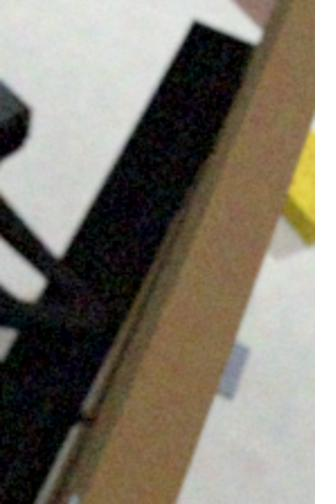

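{"op": "move", "data": {
  "target": [
    [0,0,-0.018,0,-0.006,0,-0.16,0,0,0,0,0,0,-0.8],
    [0,-0.0015,-0.018,0,-0.006,0,-0.16,0,0,0,0,0,0,-0.8],
    [0,-0.0015,0.002,0,-0.006,0,-0.16,0,0,0,0,0,0,-0.8]
  ],
  "speed": 0.05
}}

{"op": "move", "data": {
  "target": [
    [0,0,-0.018,0,-0.0,0,-0.16,0,0,0,0,0,0,-0.8],
    [0,-0.0015,-0.018,0,-0.0,0,-0.16,0,0,0,0,0,0,-0.8],
    [0,-0.0015,0.002,0,-0.0,0,-0.16,0,0,0,0,0,0,-0.8]
  ],
  "speed": 0.05
}}

{"op": "move", "data": {
  "target": [
    [0,0,-0.018,0,-0.0,0,-0.16,0,0,0,0,0,0,-0.8],
    [0,-0.0015,-0.018,0,-0.0,0,-0.16,0,0,0,0,0,0,-0.8],
    [0,-0.0015,0.0,0,-0.0,0,-0.16,0,0,0,0,0,0,-0.8]
  ],
  "speed": 0.05
}}

Scene clock: 5464.33 s.
left_arm: end_effector_position=(+0.2746, -0.0258, +0.2530) grip_measured=-0.089 grip_effort_nm=-1.05 end_effector_quat_wxyz=(+0.237, -0.232, +0.652, -0.682) | right_arm: end_effector_position=(+0.1228, -0.1100, +0.5745) grip_measured=-0.798 grip_effort_nm=-0.08 end_effector_quat_wxyz=(+0.527, -0.471, +0.620, +0.341)
Joint positions: left_arm=[-0.793 1.208 0.457 0.795 0.084 -1.582 0.043] | right_arm=[0.546 1.475 2.712 -1.521 -0.707 -0.262 0.009]
Joint torques (N m): left_arm=[-0.58 -2.91 11.79 1.87 0.03 -0.13] | right_arm=[0.66 -0.29 2.35 1.47 0.05 0.12]
Heat: left arm: 59 °C; right arm: 35 °C.
Hand target: left_arm +0.2779, -0.0336, +0.2890; +0.242, -0.219, +0.622, -0.712 | right_arm +0.1181, -0.1123, +0.5713; +0.516, -0.469, +0.630, +0.341
Off the commanded pose: left_arm 0.037 m, 5 deg | right_arm 0.006 m, 2 deg.
joint sent to its limit (right arm) — joint 4 (wrist pitch), lower limit. The joint targets are off in position, not in orientation.
move: off_target (left_arm)

Scene clock: 5466.10 s.
left_arm: end_effector_position=(+0.2753, -0.0265, +0.2539) grip_measured=-0.089 grip_effort_nm=-1.05 end_effector_quat_wxyz=(+0.237, -0.231, +0.651, -0.683) | right_arm: end_effector_position=(+0.1228, -0.1100, +0.5745) grip_measured=-0.798 grip_effort_nm=-0.08 end_effector_quat_wxyz=(+0.527, -0.471, +0.620, +0.341)
Joint positions: left_arm=[-0.793 1.211 0.462 0.795 0.084 -1.582 0.043] | right_arm=[0.546 1.475 2.712 -1.521 -0.707 -0.262 0.009]
Joint torques (N m): left_arm=[-0.53 -2.95 12 1.83 0.04 -0.15] | right_arm=[0.62 -0.35 2.3 1.48 0.01 0.09]
Heat: left arm: 59 °C; right arm: 35 °C.
Hand target: left_arm +0.2786, -0.0345, +0.2901; +0.242, -0.219, +0.622, -0.712 | right_arm +0.1181, -0.1123, +0.5713; +0.516, -0.469, +0.630, +0.341
Off the commanded pose: left_arm 0.037 m, 5 deg | right_arm 0.006 m, 2 deg.
joint sent to its limit (right arm) — joint 4 (wrist pitch), lower limit. The joint targets are off in position, not in orientation.
move: off_target (left_arm)

Scene clock: 5467.83 s.
left_arm: end_effector_position=(+0.2752, -0.0263, +0.2542) grip_measured=-0.089 grip_effort_nm=-1.05 end_effector_quat_wxyz=(+0.237, -0.231, +0.651, -0.683) | right_arm: end_effector_position=(+0.1228, -0.1100, +0.5745) grip_measured=-0.798 grip_effort_nm=-0.08 end_effector_quat_wxyz=(+0.527, -0.471, +0.620, +0.341)
Joint positions: left_arm=[-0.793 1.21 0.462 0.794 0.084 -1.582 0.043] | right_arm=[0.546 1.475 2.712 -1.521 -0.707 -0.262 0.009]
Joint torques (N m): left_arm=[-0.53 -3.06 12.18 1.81 0.05 -0.15] | right_arm=[0.64 -0.35 2.32 1.48 0.02 0.13]
Heat: left arm: 59 °C; right arm: 35 °C.
Hand target: left_arm +0.2785, -0.0344, +0.2909; +0.242, -0.219, +0.622, -0.712 | right_arm +0.1181, -0.1123, +0.5713; +0.516, -0.469, +0.630, +0.341
Off the commanded pose: left_arm 0.038 m, 5 deg | right_arm 0.006 m, 2 deg.
joint sent to its limit (right arm) — joint 4 (wrist pitch), lower limit. The joint targets are off in position, not in orientation.
move: off_target (left_arm)

{"op": "move", "data": {
  "target": [
    [-0.005,0,-0.018,0,-0.0,0,-0.16,0,0,0,0,0,0,-0.8],
    [-0.005,0,0.003,0,-0.0,0,-0.16,0,0,0,0,0,0,-0.8]
  ],
  "speed": 0.05
}}

{"op": "move", "data": {
  "target": [
    [-0.002,-0.0015,-0.018,0,-0.0,0,-0.16,0,0,0,0,0,0,-0.8],
    [-0.002,-0.0015,0.0,0,-0.0,0,-0.16,0,0,0,0,0,0,-0.8]
  ],
  "speed": 0.05
}}

{"op": "move", "data": {
  "target": [
    [-0.002,-0.0015,-0.018,0,-0.0,0,-0.16,0,0,0,0,0,0,-0.8],
    [-0.002,-0.0015,0.0,0,-0.0,0,-0.16,0,0,0,0,0,0,-0.8]
  ],
  "speed": 0.05,
  "cameras": ["cam_right_wrist"]
}}

{"op": "zoom_image", "data": {
  "camera": "cam_right_wrist",
  "region": [540, 280, 680, 504]
}}

Scene clock: 5474.30 s.
left_arm: end_effector_position=(+0.2759, -0.0280, +0.2542) grip_measured=-0.089 grip_effort_nm=-1.05 end_effector_quat_wxyz=(+0.236, -0.231, +0.652, -0.683) | right_arm: end_effector_position=(+0.1228, -0.1100, +0.5745) grip_measured=-0.798 grip_effort_nm=-0.08 end_effector_quat_wxyz=(+0.527, -0.471, +0.620, +0.341)
Joint positions: left_arm=[-0.794 1.217 0.468 0.794 0.084 -1.582 0.043] | right_arm=[0.546 1.475 2.712 -1.521 -0.707 -0.262 0.009]
Joint torques (N m): left_arm=[0.4 -2.99 12.19 1.81 0.19 -0.15] | right_arm=[0.54 -0.32 2.32 1.46 0.04 0.11]
Heat: left arm: 59 °C; right arm: 35 °C.
Hand target: left_arm +0.2820, -0.0339, +0.2911; +0.242, -0.219, +0.622, -0.712 | right_arm +0.1181, -0.1123, +0.5713; +0.516, -0.469, +0.630, +0.341
Off the commanded pose: left_arm 0.038 m, 5 deg | right_arm 0.006 m, 2 deg.
joint sent to its limit (right arm) — joint 4 (wrist pitch), lower limit. The joint targets are off in position, not in orientation.
move: off_target (left_arm)

Scene clock: 5475.77 s.
left_arm: end_effector_position=(+0.2762, -0.0275, +0.2541) grip_measured=-0.089 grip_effort_nm=-1.05 end_effector_quat_wxyz=(+0.237, -0.232, +0.652, -0.682) | right_arm: end_effector_position=(+0.1228, -0.1100, +0.5745) grip_measured=-0.798 grip_effort_nm=-0.08 end_effector_quat_wxyz=(+0.527, -0.471, +0.620, +0.341)
Joint positions: left_arm=[-0.793 1.216 0.468 0.791 0.084 -1.582 0.043] | right_arm=[0.546 1.475 2.712 -1.521 -0.707 -0.262 0.009]
Joint torques (N m): left_arm=[0.55 -3.06 12.29 1.82 0.26 -0.16] | right_arm=[0.64 -0.34 2.4 1.47 0.03 0.11]
Heat: left arm: 59 °C; right arm: 35 °C.
Hand target: left_arm +0.2828, -0.0331, +0.2921; +0.242, -0.219, +0.622, -0.712 | right_arm +0.1181, -0.1123, +0.5713; +0.516, -0.469, +0.630, +0.341
Off the commanded pose: left_arm 0.039 m, 5 deg | right_arm 0.006 m, 2 deg.
joint sent to its limit (right arm) — joint 4 (wrist pitch), lower limit. The joint targets are off in position, not in orientation.
move: off_target (left_arm)

Scene clock: 5477.23 s.
left_arm: end_effector_position=(+0.2760, -0.0278, +0.2545) grip_measured=-0.089 grip_effort_nm=-1.05 end_effector_quat_wxyz=(+0.235, -0.230, +0.653, -0.683) | right_arm: end_effector_position=(+0.1228, -0.1100, +0.5745) grip_measured=-0.798 grip_effort_nm=-0.08 end_effector_quat_wxyz=(+0.527, -0.471, +0.620, +0.341)
Joint positions: left_arm=[-0.79 1.216 0.469 0.789 0.093 -1.582 0.043] | right_arm=[0.546 1.475 2.712 -1.521 -0.707 -0.262 0.009]
Joint torques (N m): left_arm=[0.61 -3.17 12.57 1.77 0.2 -0.15] | right_arm=[0.76 -0.39 2.35 1.51 0.02 0.1]
Heat: left arm: 59 °C; right arm: 35 °C.
Hand target: left_arm +0.2837, -0.0322, +0.2929; +0.242, -0.219, +0.622, -0.712 | right_arm +0.1181, -0.1123, +0.5713; +0.516, -0.469, +0.630, +0.341
Off the commanded pose: left_arm 0.039 m, 5 deg | right_arm 0.006 m, 2 deg.
joint sent to its limit (right arm) — joint 4 (wrist pitch), lower limit. The joint targets are off in position, not in orientation.
move: off_target (left_arm)
Images, in order (width x height): cam_right_wrist 896x504.

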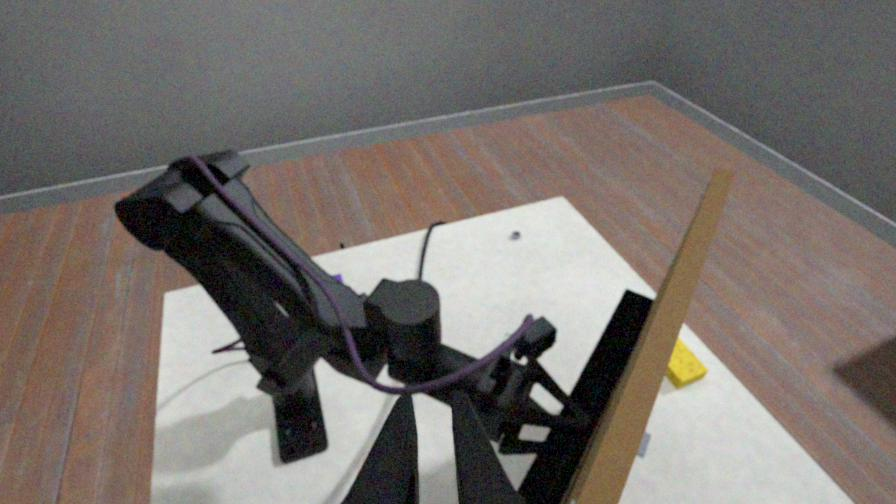

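Scaled by 2.250.

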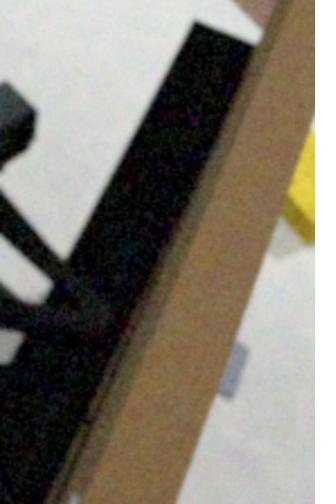

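{"op": "zoom_image", "data": {
  "camera": "cam_right_wrist",
  "region": [550, 435, 600, 495]
}}

Scaled by 8.400.

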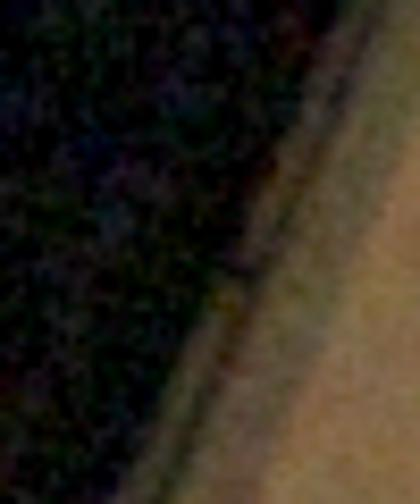

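{"op": "move", "data": {
  "target": [0,0,0.012,0,-0.008,0,-0.16,0,0,0,0,0,0,-0.8],
  "speed": 0.03
}}

{"op": "move", "data": {
  "target": [0,0,0.008,0,0,0,-0.16,0,0,0,0,0,0,-0.8],
  "speed": 0.03,
  "cameras": ["cam_right_wrist"]
}}

{"op": "zoom_image", "data": {
  "camera": "cam_right_wrist",
  "region": [550, 435, 600, 495]
}}

Scene clock: 5486.20 s.
left_arm: end_effector_position=(+0.2803, -0.0280, +0.2548) grip_measured=-0.089 grip_effort_nm=-1.05 end_effector_quat_wxyz=(+0.240, -0.236, +0.651, -0.680) | right_arm: end_effector_position=(+0.1228, -0.1100, +0.5745) grip_measured=-0.798 grip_effort_nm=-0.09 end_effector_quat_wxyz=(+0.527, -0.471, +0.620, +0.341)
Joint positions: left_arm=[-0.79 1.228 0.48 0.789 0.077 -1.582 0.043] | right_arm=[0.546 1.475 2.712 -1.521 -0.707 -0.262 0.009]
Joint torques (N m): left_arm=[-0.62 -2.26 13.22 1.84 -0.15 -0.15] | right_arm=[0.59 -0.27 2.36 1.48 0.01 0.12]
Heat: left arm: 59 °C; right arm: 35 °C.
Hand target: left_arm +0.2881, -0.0379, +0.2938; +0.249, -0.228, +0.619, -0.709 | right_arm +0.1181, -0.1123, +0.5713; +0.516, -0.469, +0.630, +0.341
Off the commanded pose: left_arm 0.041 m, 5 deg | right_arm 0.006 m, 2 deg.
joint sent to its limit (right arm) — joint 4 (wrist pitch), lower limit. The joint targets are off in position, not in orientation.
move: off_target (left_arm)

Scene clock: 5487.20 s.
left_arm: end_effector_position=(+0.2805, -0.0281, +0.2542) grip_measured=-0.089 grip_effort_nm=-1.05 end_effector_quat_wxyz=(+0.240, -0.236, +0.652, -0.680) | right_arm: end_effector_position=(+0.1228, -0.1100, +0.5745) grip_measured=-0.798 grip_effort_nm=-0.08 end_effector_quat_wxyz=(+0.527, -0.471, +0.620, +0.341)
Joint positions: left_arm=[-0.79 1.23 0.48 0.789 0.077 -1.582 0.043] | right_arm=[0.546 1.475 2.712 -1.521 -0.707 -0.262 0.009]
Joint torques (N m): left_arm=[-0.77 -1.32 14.31 1.87 -0.18 -0.14] | right_arm=[0.75 -0.35 2.37 1.46 0.01 0.13]
Heat: left arm: 60 °C; right arm: 35 °C.
Hand target: left_arm +0.2911, -0.0416, +0.2945; +0.249, -0.228, +0.619, -0.709 | right_arm +0.1181, -0.1123, +0.5713; +0.516, -0.469, +0.630, +0.341
Off the commanded pose: left_arm 0.044 m, 5 deg | right_arm 0.006 m, 2 deg.
joint sent to its limit (right arm) — joint 4 (wrist pitch), lower limit. The joint targets are off in position, not in orientation.
move: off_target (left_arm)
Images, in order (width x height): cam_right_wrist 896x504.

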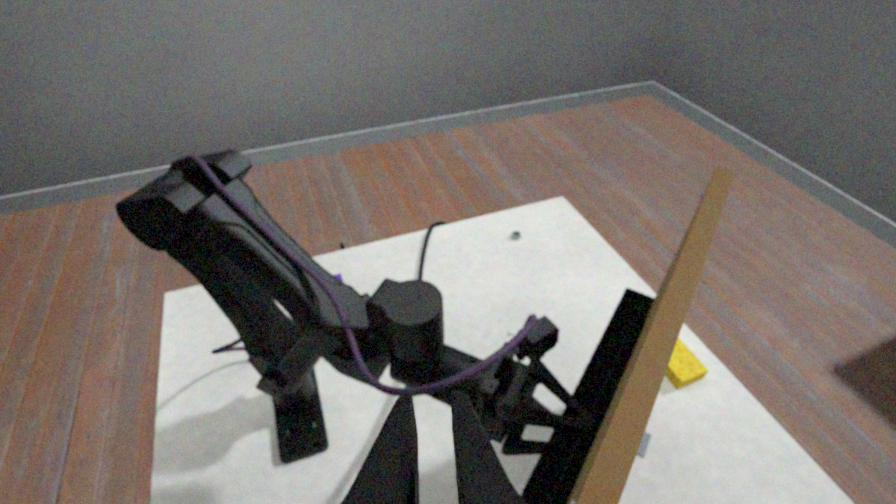

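Scaled by 8.400.

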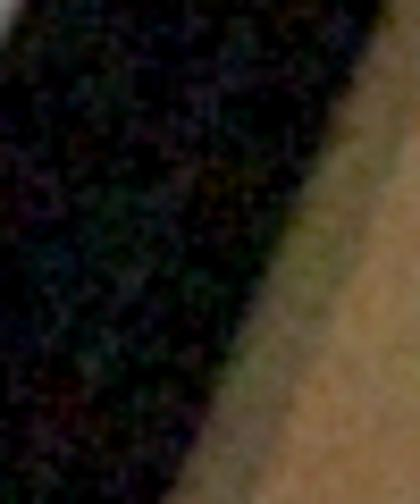

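{"op": "move", "data": {
  "target": [
    [0,0,-0.012,0,0,0,-0.16,0,0,0,0,0,0,-0.8],
    [0,0.012,-0.014,0,0,0,-0.16,0,0,0,0,0,0,-0.8]
  ],
  "speed": 0.04
}}

{"op": "move", "data": {
  "target": [0,0.012,0,0,0,0,-0.16,0,0,0,0,0,0,-0.8],
  "speed": 0.04
}}

{"op": "move", "data": {
  "target": [0,0.012,0,0,0,0,-0.16,0,0,0,0,0,0,-0.8],
  "speed": 0.04
}}

Scene clock: 5494.93 s.
left_arm: end_effector_position=(+0.2803, -0.0280, +0.2548) grip_measured=-0.089 grip_effort_nm=-1.05 end_effector_quat_wxyz=(+0.240, -0.236, +0.651, -0.680) | right_arm: end_effector_position=(+0.1228, -0.1100, +0.5745) grip_measured=-0.798 grip_effort_nm=-0.08 end_effector_quat_wxyz=(+0.527, -0.471, +0.620, +0.341)
Joint positions: left_arm=[-0.79 1.228 0.48 0.789 0.077 -1.582 0.043] | right_arm=[0.546 1.475 2.712 -1.521 -0.707 -0.262 0.009]
Joint torques (N m): left_arm=[-0.55 -1.69 11.08 2.21 -0.15 -0.16] | right_arm=[0.64 -0.32 2.41 1.47 0.03 0.1]
Heat: left arm: 61 °C; right arm: 35 °C.
Hand target: left_arm +0.2863, -0.0359, +0.2862; +0.249, -0.228, +0.619, -0.709 | right_arm +0.1181, -0.1123, +0.5713; +0.516, -0.469, +0.630, +0.341
Off the commanded pose: left_arm 0.033 m, 5 deg | right_arm 0.006 m, 2 deg.
joint sent to its limit (right arm) — joint 4 (wrist pitch), lower limit. The joint targets are off in position, not in orientation.
move: off_target (left_arm)

Scene clock: 5495.93 s.
left_arm: end_effector_position=(+0.2807, -0.0284, +0.2542) grip_measured=-0.089 grip_effort_nm=-1.05 end_effector_quat_wxyz=(+0.240, -0.236, +0.651, -0.680) | right_arm: end_effector_position=(+0.1228, -0.1100, +0.5745) grip_measured=-0.798 grip_effort_nm=-0.08 end_effector_quat_wxyz=(+0.527, -0.471, +0.620, +0.341)
Joint positions: left_arm=[-0.79 1.233 0.48 0.794 0.077 -1.582 0.043] | right_arm=[0.546 1.475 2.712 -1.521 -0.707 -0.262 0.009]
Joint torques (N m): left_arm=[-0.69 -0.39 9.77 2.54 -0.15 -0.14] | right_arm=[0.77 -0.25 2.28 1.46 0.02 0.12]
Heat: left arm: 60 °C; right arm: 35 °C.
Hand target: left_arm +0.2868, -0.0367, +0.2791; +0.249, -0.228, +0.619, -0.709 | right_arm +0.1181, -0.1123, +0.5713; +0.516, -0.469, +0.630, +0.341
Off the commanded pose: left_arm 0.027 m, 5 deg | right_arm 0.006 m, 2 deg.
joint sent to its limit (right arm) — joint 4 (wrist pitch), lower limit. The joint targets are off in position, not in orientation.
move: off_target (left_arm)

Scene clock: 5497.07 s.
left_arm: end_effector_position=(+0.2804, -0.0281, +0.2536) grip_measured=-0.089 grip_effort_nm=-1.05 end_effector_quat_wxyz=(+0.243, -0.232, +0.641, -0.690) | right_arm: end_effector_position=(+0.1228, -0.1100, +0.5745) grip_measured=-0.798 grip_effort_nm=-0.08 end_effector_quat_wxyz=(+0.527, -0.471, +0.620, +0.341)
Joint positions: left_arm=[-0.79 1.257 0.457 0.872 0.077 -1.584 0.043] | right_arm=[0.546 1.475 2.712 -1.521 -0.707 -0.262 0.009]
Joint torques (N m): left_arm=[-0.72 -0.08 10.32 2.19 -0.17 -0.16] | right_arm=[0.7 -0.25 2.24 1.5 0.04 0.11]
Heat: left arm: 60 °C; right arm: 35 °C.
Hand target: left_arm +0.2874, -0.0375, +0.2719; +0.249, -0.228, +0.619, -0.709 | right_arm +0.1181, -0.1123, +0.5713; +0.516, -0.469, +0.630, +0.341
Off the commanded pose: left_arm 0.022 m, 3 deg | right_arm 0.006 m, 2 deg.
joint sent to its limit (right arm) — joint 4 (wrist pitch), lower limit. The joint targets are off in position, not in orientation.
move: off_target (left_arm)

{"op": "move", "data": {
  "target": [0,0.004,-0.01,0,0,0,-0.16,0,0,0,0,0,0,-0.8],
  "speed": 0.04
}}

{"op": "move", "data": {
  "target": [0,0.01,-0.004,0,0,0,-0.16,0,0,0,0,0,0,-0.8],
  "speed": 0.04
}}

{"op": "move", "data": {
  "target": [0,0.01,-0.004,0,0,0,-0.16,0,0,0,0,0,0,-0.8],
  "speed": 0.04
}}

Scene clock: 5501.67 s.
left_arm: end_effector_position=(+0.2801, -0.0278, +0.2535) grip_measured=-0.089 grip_effort_nm=-1.05 end_effector_quat_wxyz=(+0.243, -0.232, +0.640, -0.691) | right_arm: end_effector_position=(+0.1228, -0.1100, +0.5745) grip_measured=-0.798 grip_effort_nm=-0.08 end_effector_quat_wxyz=(+0.527, -0.471, +0.620, +0.341)
Joint positions: left_arm=[-0.79 1.257 0.454 0.877 0.077 -1.585 0.043] | right_arm=[0.546 1.475 2.712 -1.521 -0.707 -0.262 0.009]
Joint torques (N m): left_arm=[-0.65 -1.13 8.59 2.2 -0.14 -0.12] | right_arm=[0.58 -0.27 2.32 1.46 0.03 0.11]
Heat: left arm: 60 °C; right arm: 35 °C.
Hand target: left_arm +0.2837, -0.0332, +0.2688; +0.249, -0.228, +0.619, -0.709 | right_arm +0.1181, -0.1123, +0.5713; +0.516, -0.469, +0.630, +0.341
Off the commanded pose: left_arm 0.017 m, 3 deg | right_arm 0.006 m, 2 deg.
joint sent to its limit (right arm) — joint 4 (wrist pitch), lower limit. The joint targets are off in position, not in orientation.
move: off_target (left_arm)

Scene clock: 5502.67 s.
left_arm: end_effector_position=(+0.2798, -0.0275, +0.2529) grip_measured=-0.089 grip_effort_nm=-1.05 end_effector_quat_wxyz=(-0.246, +0.229, -0.633, +0.697) | right_arm: end_effector_position=(+0.1228, -0.1100, +0.5745) grip_measured=-0.798 grip_effort_nm=-0.08 end_effector_quat_wxyz=(+0.527, -0.471, +0.620, +0.341)
Joint positions: left_arm=[-0.79 1.276 0.439 0.931 0.077 -1.586 0.043] | right_arm=[0.546 1.475 2.712 -1.521 -0.707 -0.262 0.009]
Joint torques (N m): left_arm=[-0.7 -1.46 8.03 2 -0.16 -0.11] | right_arm=[0.57 -0.35 2.29 1.5 0.04 0.09]
Heat: left arm: 60 °C; right arm: 35 °C.
Hand target: left_arm +0.2827, -0.0320, +0.2625; -0.249, +0.228, -0.619, +0.709 | right_arm +0.1181, -0.1123, +0.5713; +0.516, -0.469, +0.630, +0.341
Off the commanded pose: left_arm 0.011 m, 2 deg | right_arm 0.006 m, 2 deg.
joint sent to its limit (right arm) — joint 4 (wrist pitch), lower limit. The joint targets are off in position, not in orientation.
move: off_target (left_arm)

Scene clock: 5503.67 s.
left_arm: end_effector_position=(+0.2797, -0.0273, +0.2531) grip_measured=-0.089 grip_effort_nm=-1.05 end_effector_quat_wxyz=(-0.248, +0.227, -0.628, +0.702) | right_arm: end_effector_position=(+0.1228, -0.1100, +0.5745) grip_measured=-0.798 grip_effort_nm=-0.08 end_effector_quat_wxyz=(+0.527, -0.471, +0.620, +0.341)
Joint positions: left_arm=[-0.79 1.289 0.429 0.97 0.077 -1.586 0.043] | right_arm=[0.546 1.475 2.712 -1.521 -0.707 -0.262 0.009]
Joint torques (N m): left_arm=[-0.61 -1.46 7.09 1.96 -0.17 -0.11] | right_arm=[0.68 -0.35 2.39 1.46 -0.01 0.1]
Heat: left arm: 59 °C; right arm: 35 °C.
Hand target: left_arm +0.2816, -0.0308, +0.2563; -0.249, +0.228, -0.619, +0.709 | right_arm +0.1181, -0.1123, +0.5713; +0.516, -0.469, +0.630, +0.341
Off the commanded pose: left_arm 0.005 m, 1 deg | right_arm 0.006 m, 2 deg.
joint sent to its limit (right arm) — joint 4 (wrist pitch), lower limit. The joint targets are off in position, not in orientation.
move: done

{"op": "move", "data": {
  "target": [0,0.015,-0.005,-0.012,0,0,-0.16,0,0,0,0,0,0,-0.8],
  "speed": 0.04
}}

{"op": "move", "data": {
  "target": [0,0.012,-0.003,-0.012,0,0,-0.16,0,0,0,0,0,0,-0.8],
  "speed": 0.04
}}

Scene clock: 5509.20 s.
left_arm: end_effector_position=(+0.2795, -0.0272, +0.2524) grip_measured=-0.089 grip_effort_nm=-1.05 end_effector_quat_wxyz=(-0.248, +0.227, -0.628, +0.702) | right_arm: end_effector_position=(+0.1228, -0.1100, +0.5745) grip_measured=-0.798 grip_effort_nm=-0.09 end_effector_quat_wxyz=(+0.527, -0.471, +0.620, +0.341)
Joint positions: left_arm=[-0.79 1.289 0.428 0.97 0.077 -1.586 0.043] | right_arm=[0.546 1.475 2.712 -1.521 -0.707 -0.262 0.009]
Joint torques (N m): left_arm=[-0.58 -2.47 6.3 1.53 -0.16 -0.09] | right_arm=[0.66 -0.25 2.37 1.46 -0.02 0.13]
Heat: left arm: 58 °C; right arm: 35 °C.
Hand target: left_arm +0.2803, -0.0295, +0.2469; -0.245, +0.233, -0.632, +0.697 | right_arm +0.1181, -0.1123, +0.5713; +0.516, -0.469, +0.630, +0.341
Off the commanded pose: left_arm 0.006 m, 1 deg | right_arm 0.006 m, 2 deg.
joint sent to its limit (right arm) — joint 4 (wrist pitch), lower limit. The joint targets are off in position, not in orientation.
move: done

Scene clock: 5510.20 s.
left_arm: end_effector_position=(+0.2795, -0.0272, +0.2524) grip_measured=-0.089 grip_effort_nm=-1.05 end_effector_quat_wxyz=(-0.248, +0.227, -0.628, +0.702) | right_arm: end_effector_position=(+0.1228, -0.1100, +0.5745) grip_measured=-0.798 grip_effort_nm=-0.08 end_effector_quat_wxyz=(+0.527, -0.471, +0.620, +0.341)
Joint positions: left_arm=[-0.79 1.289 0.428 0.97 0.077 -1.586 0.043] | right_arm=[0.546 1.475 2.712 -1.521 -0.707 -0.262 0.009]
Joint torques (N m): left_arm=[-0.55 -3.66 6.28 0.99 -0.12 -0.02] | right_arm=[0.65 -0.2 2.3 1.47 -0.01 0.11]
Heat: left arm: 58 °C; right arm: 35 °C.
Hand target: left_arm +0.2795, -0.0287, +0.2396; -0.240, +0.237, -0.645, +0.685 | right_arm +0.1181, -0.1123, +0.5713; +0.516, -0.469, +0.630, +0.341
Off the commanded pose: left_arm 0.013 m, 3 deg | right_arm 0.006 m, 2 deg.
joint sent to its limit (right arm) — joint 4 (wrist pitch), lower limit. The joint targets are off in position, not in orientation.
move: off_target (left_arm)

{"op": "move", "data": {
  "target": [0,0.012,-0.001,0,0,0,-0.16,0,0,0,0,0,0,-0.8],
  "speed": 0.04
}}

{"op": "move", "data": {
  "target": [0,0.012,-0.001,0,0,0,-0.16,0,0,0,0,0,0,-0.8],
  "speed": 0.04
}}

{"op": "move", "data": {
  "target": [0,0.012,-0.001,0,0,0,-0.16,0,0,0,0,0,0,-0.8],
  "speed": 0.04
}}

Scene clock: 5516.10 s.
left_arm: end_effector_position=(+0.2795, -0.0272, +0.2511) grip_measured=-0.089 grip_effort_nm=-1.05 end_effector_quat_wxyz=(-0.247, +0.227, -0.629, +0.701) | right_arm: end_effector_position=(+0.1228, -0.1100, +0.5745) grip_measured=-0.798 grip_effort_nm=-0.08 end_effector_quat_wxyz=(+0.527, -0.471, +0.620, +0.341)
Joint positions: left_arm=[-0.79 1.291 0.426 0.97 0.077 -1.586 0.043] | right_arm=[0.546 1.475 2.712 -1.521 -0.707 -0.262 0.009]
Joint torques (N m): left_arm=[-0.58 -2.11 4.89 1.4 -0.13 -0.05] | right_arm=[0.64 -0.34 2.4 1.49 -0.02 0.1]
Heat: left arm: 57 °C; right arm: 35 °C.
Hand target: left_arm +0.2793, -0.0287, +0.2324; -0.240, +0.237, -0.645, +0.685 | right_arm +0.1181, -0.1123, +0.5713; +0.516, -0.469, +0.630, +0.341
Off the commanded pose: left_arm 0.019 m, 3 deg | right_arm 0.006 m, 2 deg.
joint sent to its limit (right arm) — joint 4 (wrist pitch), lower limit. The joint targets are off in position, not in orientation.
move: off_target (left_arm)

Scene clock: 5517.10 s.
left_arm: end_effector_position=(+0.2798, -0.0271, +0.2507) grip_measured=-0.089 grip_effort_nm=-1.05 end_effector_quat_wxyz=(-0.250, +0.225, -0.624, +0.705) | right_arm: end_effector_position=(+0.1228, -0.1100, +0.5745) grip_measured=-0.798 grip_effort_nm=-0.08 end_effector_quat_wxyz=(+0.527, -0.471, +0.620, +0.341)
Joint positions: left_arm=[-0.79 1.309 0.417 1.013 0.076 -1.586 0.043] | right_arm=[0.546 1.475 2.712 -1.521 -0.707 -0.262 0.009]
Joint torques (N m): left_arm=[-0.59 -1.74 3.97 1.39 -0.14 -0.06] | right_arm=[0.58 -0.21 2.37 1.47 0.02 0.14]
Heat: left arm: 57 °C; right arm: 35 °C.
Hand target: left_arm +0.2791, -0.0285, +0.2252; -0.241, +0.237, -0.645, +0.685 | right_arm +0.1181, -0.1123, +0.5713; +0.516, -0.469, +0.630, +0.341
Off the commanded pose: left_arm 0.026 m, 4 deg | right_arm 0.006 m, 2 deg.
joint sent to its limit (right arm) — joint 4 (wrist pitch), lower limit. The joint targets are off in position, not in orientation.
move: off_target (left_arm)

Scene clock: 5518.10 s.
left_arm: end_effector_position=(+0.2799, -0.0272, +0.2511) grip_measured=-0.089 grip_effort_nm=-1.05 end_effector_quat_wxyz=(-0.253, +0.222, -0.617, +0.712) | right_arm: end_effector_position=(+0.1228, -0.1100, +0.5745) grip_measured=-0.798 grip_effort_nm=-0.08 end_effector_quat_wxyz=(+0.527, -0.471, +0.620, +0.341)
Joint positions: left_arm=[-0.79 1.332 0.408 1.067 0.076 -1.586 0.043] | right_arm=[0.546 1.475 2.712 -1.521 -0.707 -0.262 0.009]
Joint torques (N m): left_arm=[-0.59 -1.54 3.3 1.29 -0.13 -0.04] | right_arm=[0.68 -0.29 2.35 1.47 -0.03 0.11]
Heat: left arm: 57 °C; right arm: 35 °C.
Hand target: left_arm +0.2789, -0.0285, +0.2179; -0.240, +0.237, -0.645, +0.685 | right_arm +0.1181, -0.1123, +0.5713; +0.516, -0.469, +0.630, +0.341
Off the commanded pose: left_arm 0.033 m, 5 deg | right_arm 0.006 m, 2 deg.
joint sent to its limit (right arm) — joint 4 (wrist pitch), lower limit. The joint targets are off in position, not in orientation.
move: off_target (left_arm)

{"op": "move", "data": {
  "target": [
    [0.008,0,0,0,0,0,-0.16,0,0,0,0,0,0,-0.8],
    [-0.01,0,0,0,0,0,-0.16,0,0,0,0,0,0,-0.8]
  ],
  "speed": 0.03
}}

{"op": "move", "data": {
  "target": [
    [0.012,0,0,-0.02,0,0,-0.16,0,0,0,0,0,0,-0.8]
  ],
  "speed": 0.03
}}

Scene clock: 5525.47 s.
left_arm: end_effector_position=(+0.2798, -0.0276, +0.2511) grip_measured=-0.088 grip_effort_nm=-1.05 end_effector_quat_wxyz=(-0.252, +0.221, -0.616, +0.713) | right_arm: end_effector_position=(+0.1228, -0.1100, +0.5745) grip_measured=-0.798 grip_effort_nm=-0.08 end_effector_quat_wxyz=(+0.527, -0.471, +0.620, +0.341)
Joint positions: left_arm=[-0.79 1.335 0.408 1.071 0.078 -1.586 0.043] | right_arm=[0.546 1.475 2.712 -1.521 -0.707 -0.262 0.009]
Joint torques (N m): left_arm=[0.92 -1.55 3.36 1.26 0.14 -0.07] | right_arm=[0.58 -0.36 2.37 1.46 0 0.11]
Heat: left arm: 56 °C; right arm: 35 °C.
Hand target: left_arm +0.2835, -0.0247, +0.2179; -0.240, +0.237, -0.645, +0.685 | right_arm +0.1181, -0.1123, +0.5713; +0.516, -0.469, +0.630, +0.341
Off the commanded pose: left_arm 0.034 m, 5 deg | right_arm 0.006 m, 2 deg.
joint sent to its limit (right arm) — joint 4 (wrist pitch), lower limit. The joint targets are off in position, not in orientation.
move: off_target (left_arm)

Scene clock: 5527.03 s.
left_arm: end_effector_position=(+0.2794, -0.0278, +0.2509) grip_measured=-0.088 grip_effort_nm=-1.05 end_effector_quat_wxyz=(-0.250, +0.225, -0.624, +0.705) | right_arm: end_effector_position=(+0.1228, -0.1100, +0.5745) grip_measured=-0.798 grip_effort_nm=-0.08 end_effector_quat_wxyz=(+0.527, -0.471, +0.620, +0.341)
Joint positions: left_arm=[-0.793 1.309 0.419 1.011 0.073 -1.586 0.043] | right_arm=[0.546 1.475 2.712 -1.521 -0.707 -0.262 0.009]
Joint torques (N m): left_arm=[-0.65 -4.29 4.92 0.34 -0.11 0] | right_arm=[0.58 -0.34 2.28 1.48 0.03 0.09]
Heat: left arm: 56 °C; right arm: 35 °C.
Hand target: left_arm +0.2780, -0.0292, +0.2180; -0.233, +0.245, -0.666, +0.665 | right_arm +0.1181, -0.1123, +0.5713; +0.516, -0.469, +0.630, +0.341
Off the commanded pose: left_arm 0.033 m, 7 deg | right_arm 0.006 m, 2 deg.
joint sent to its limit (right arm) — joint 4 (wrist pitch), lower limit. The joint targets are off in position, not in orientation.
move: off_target (left_arm)


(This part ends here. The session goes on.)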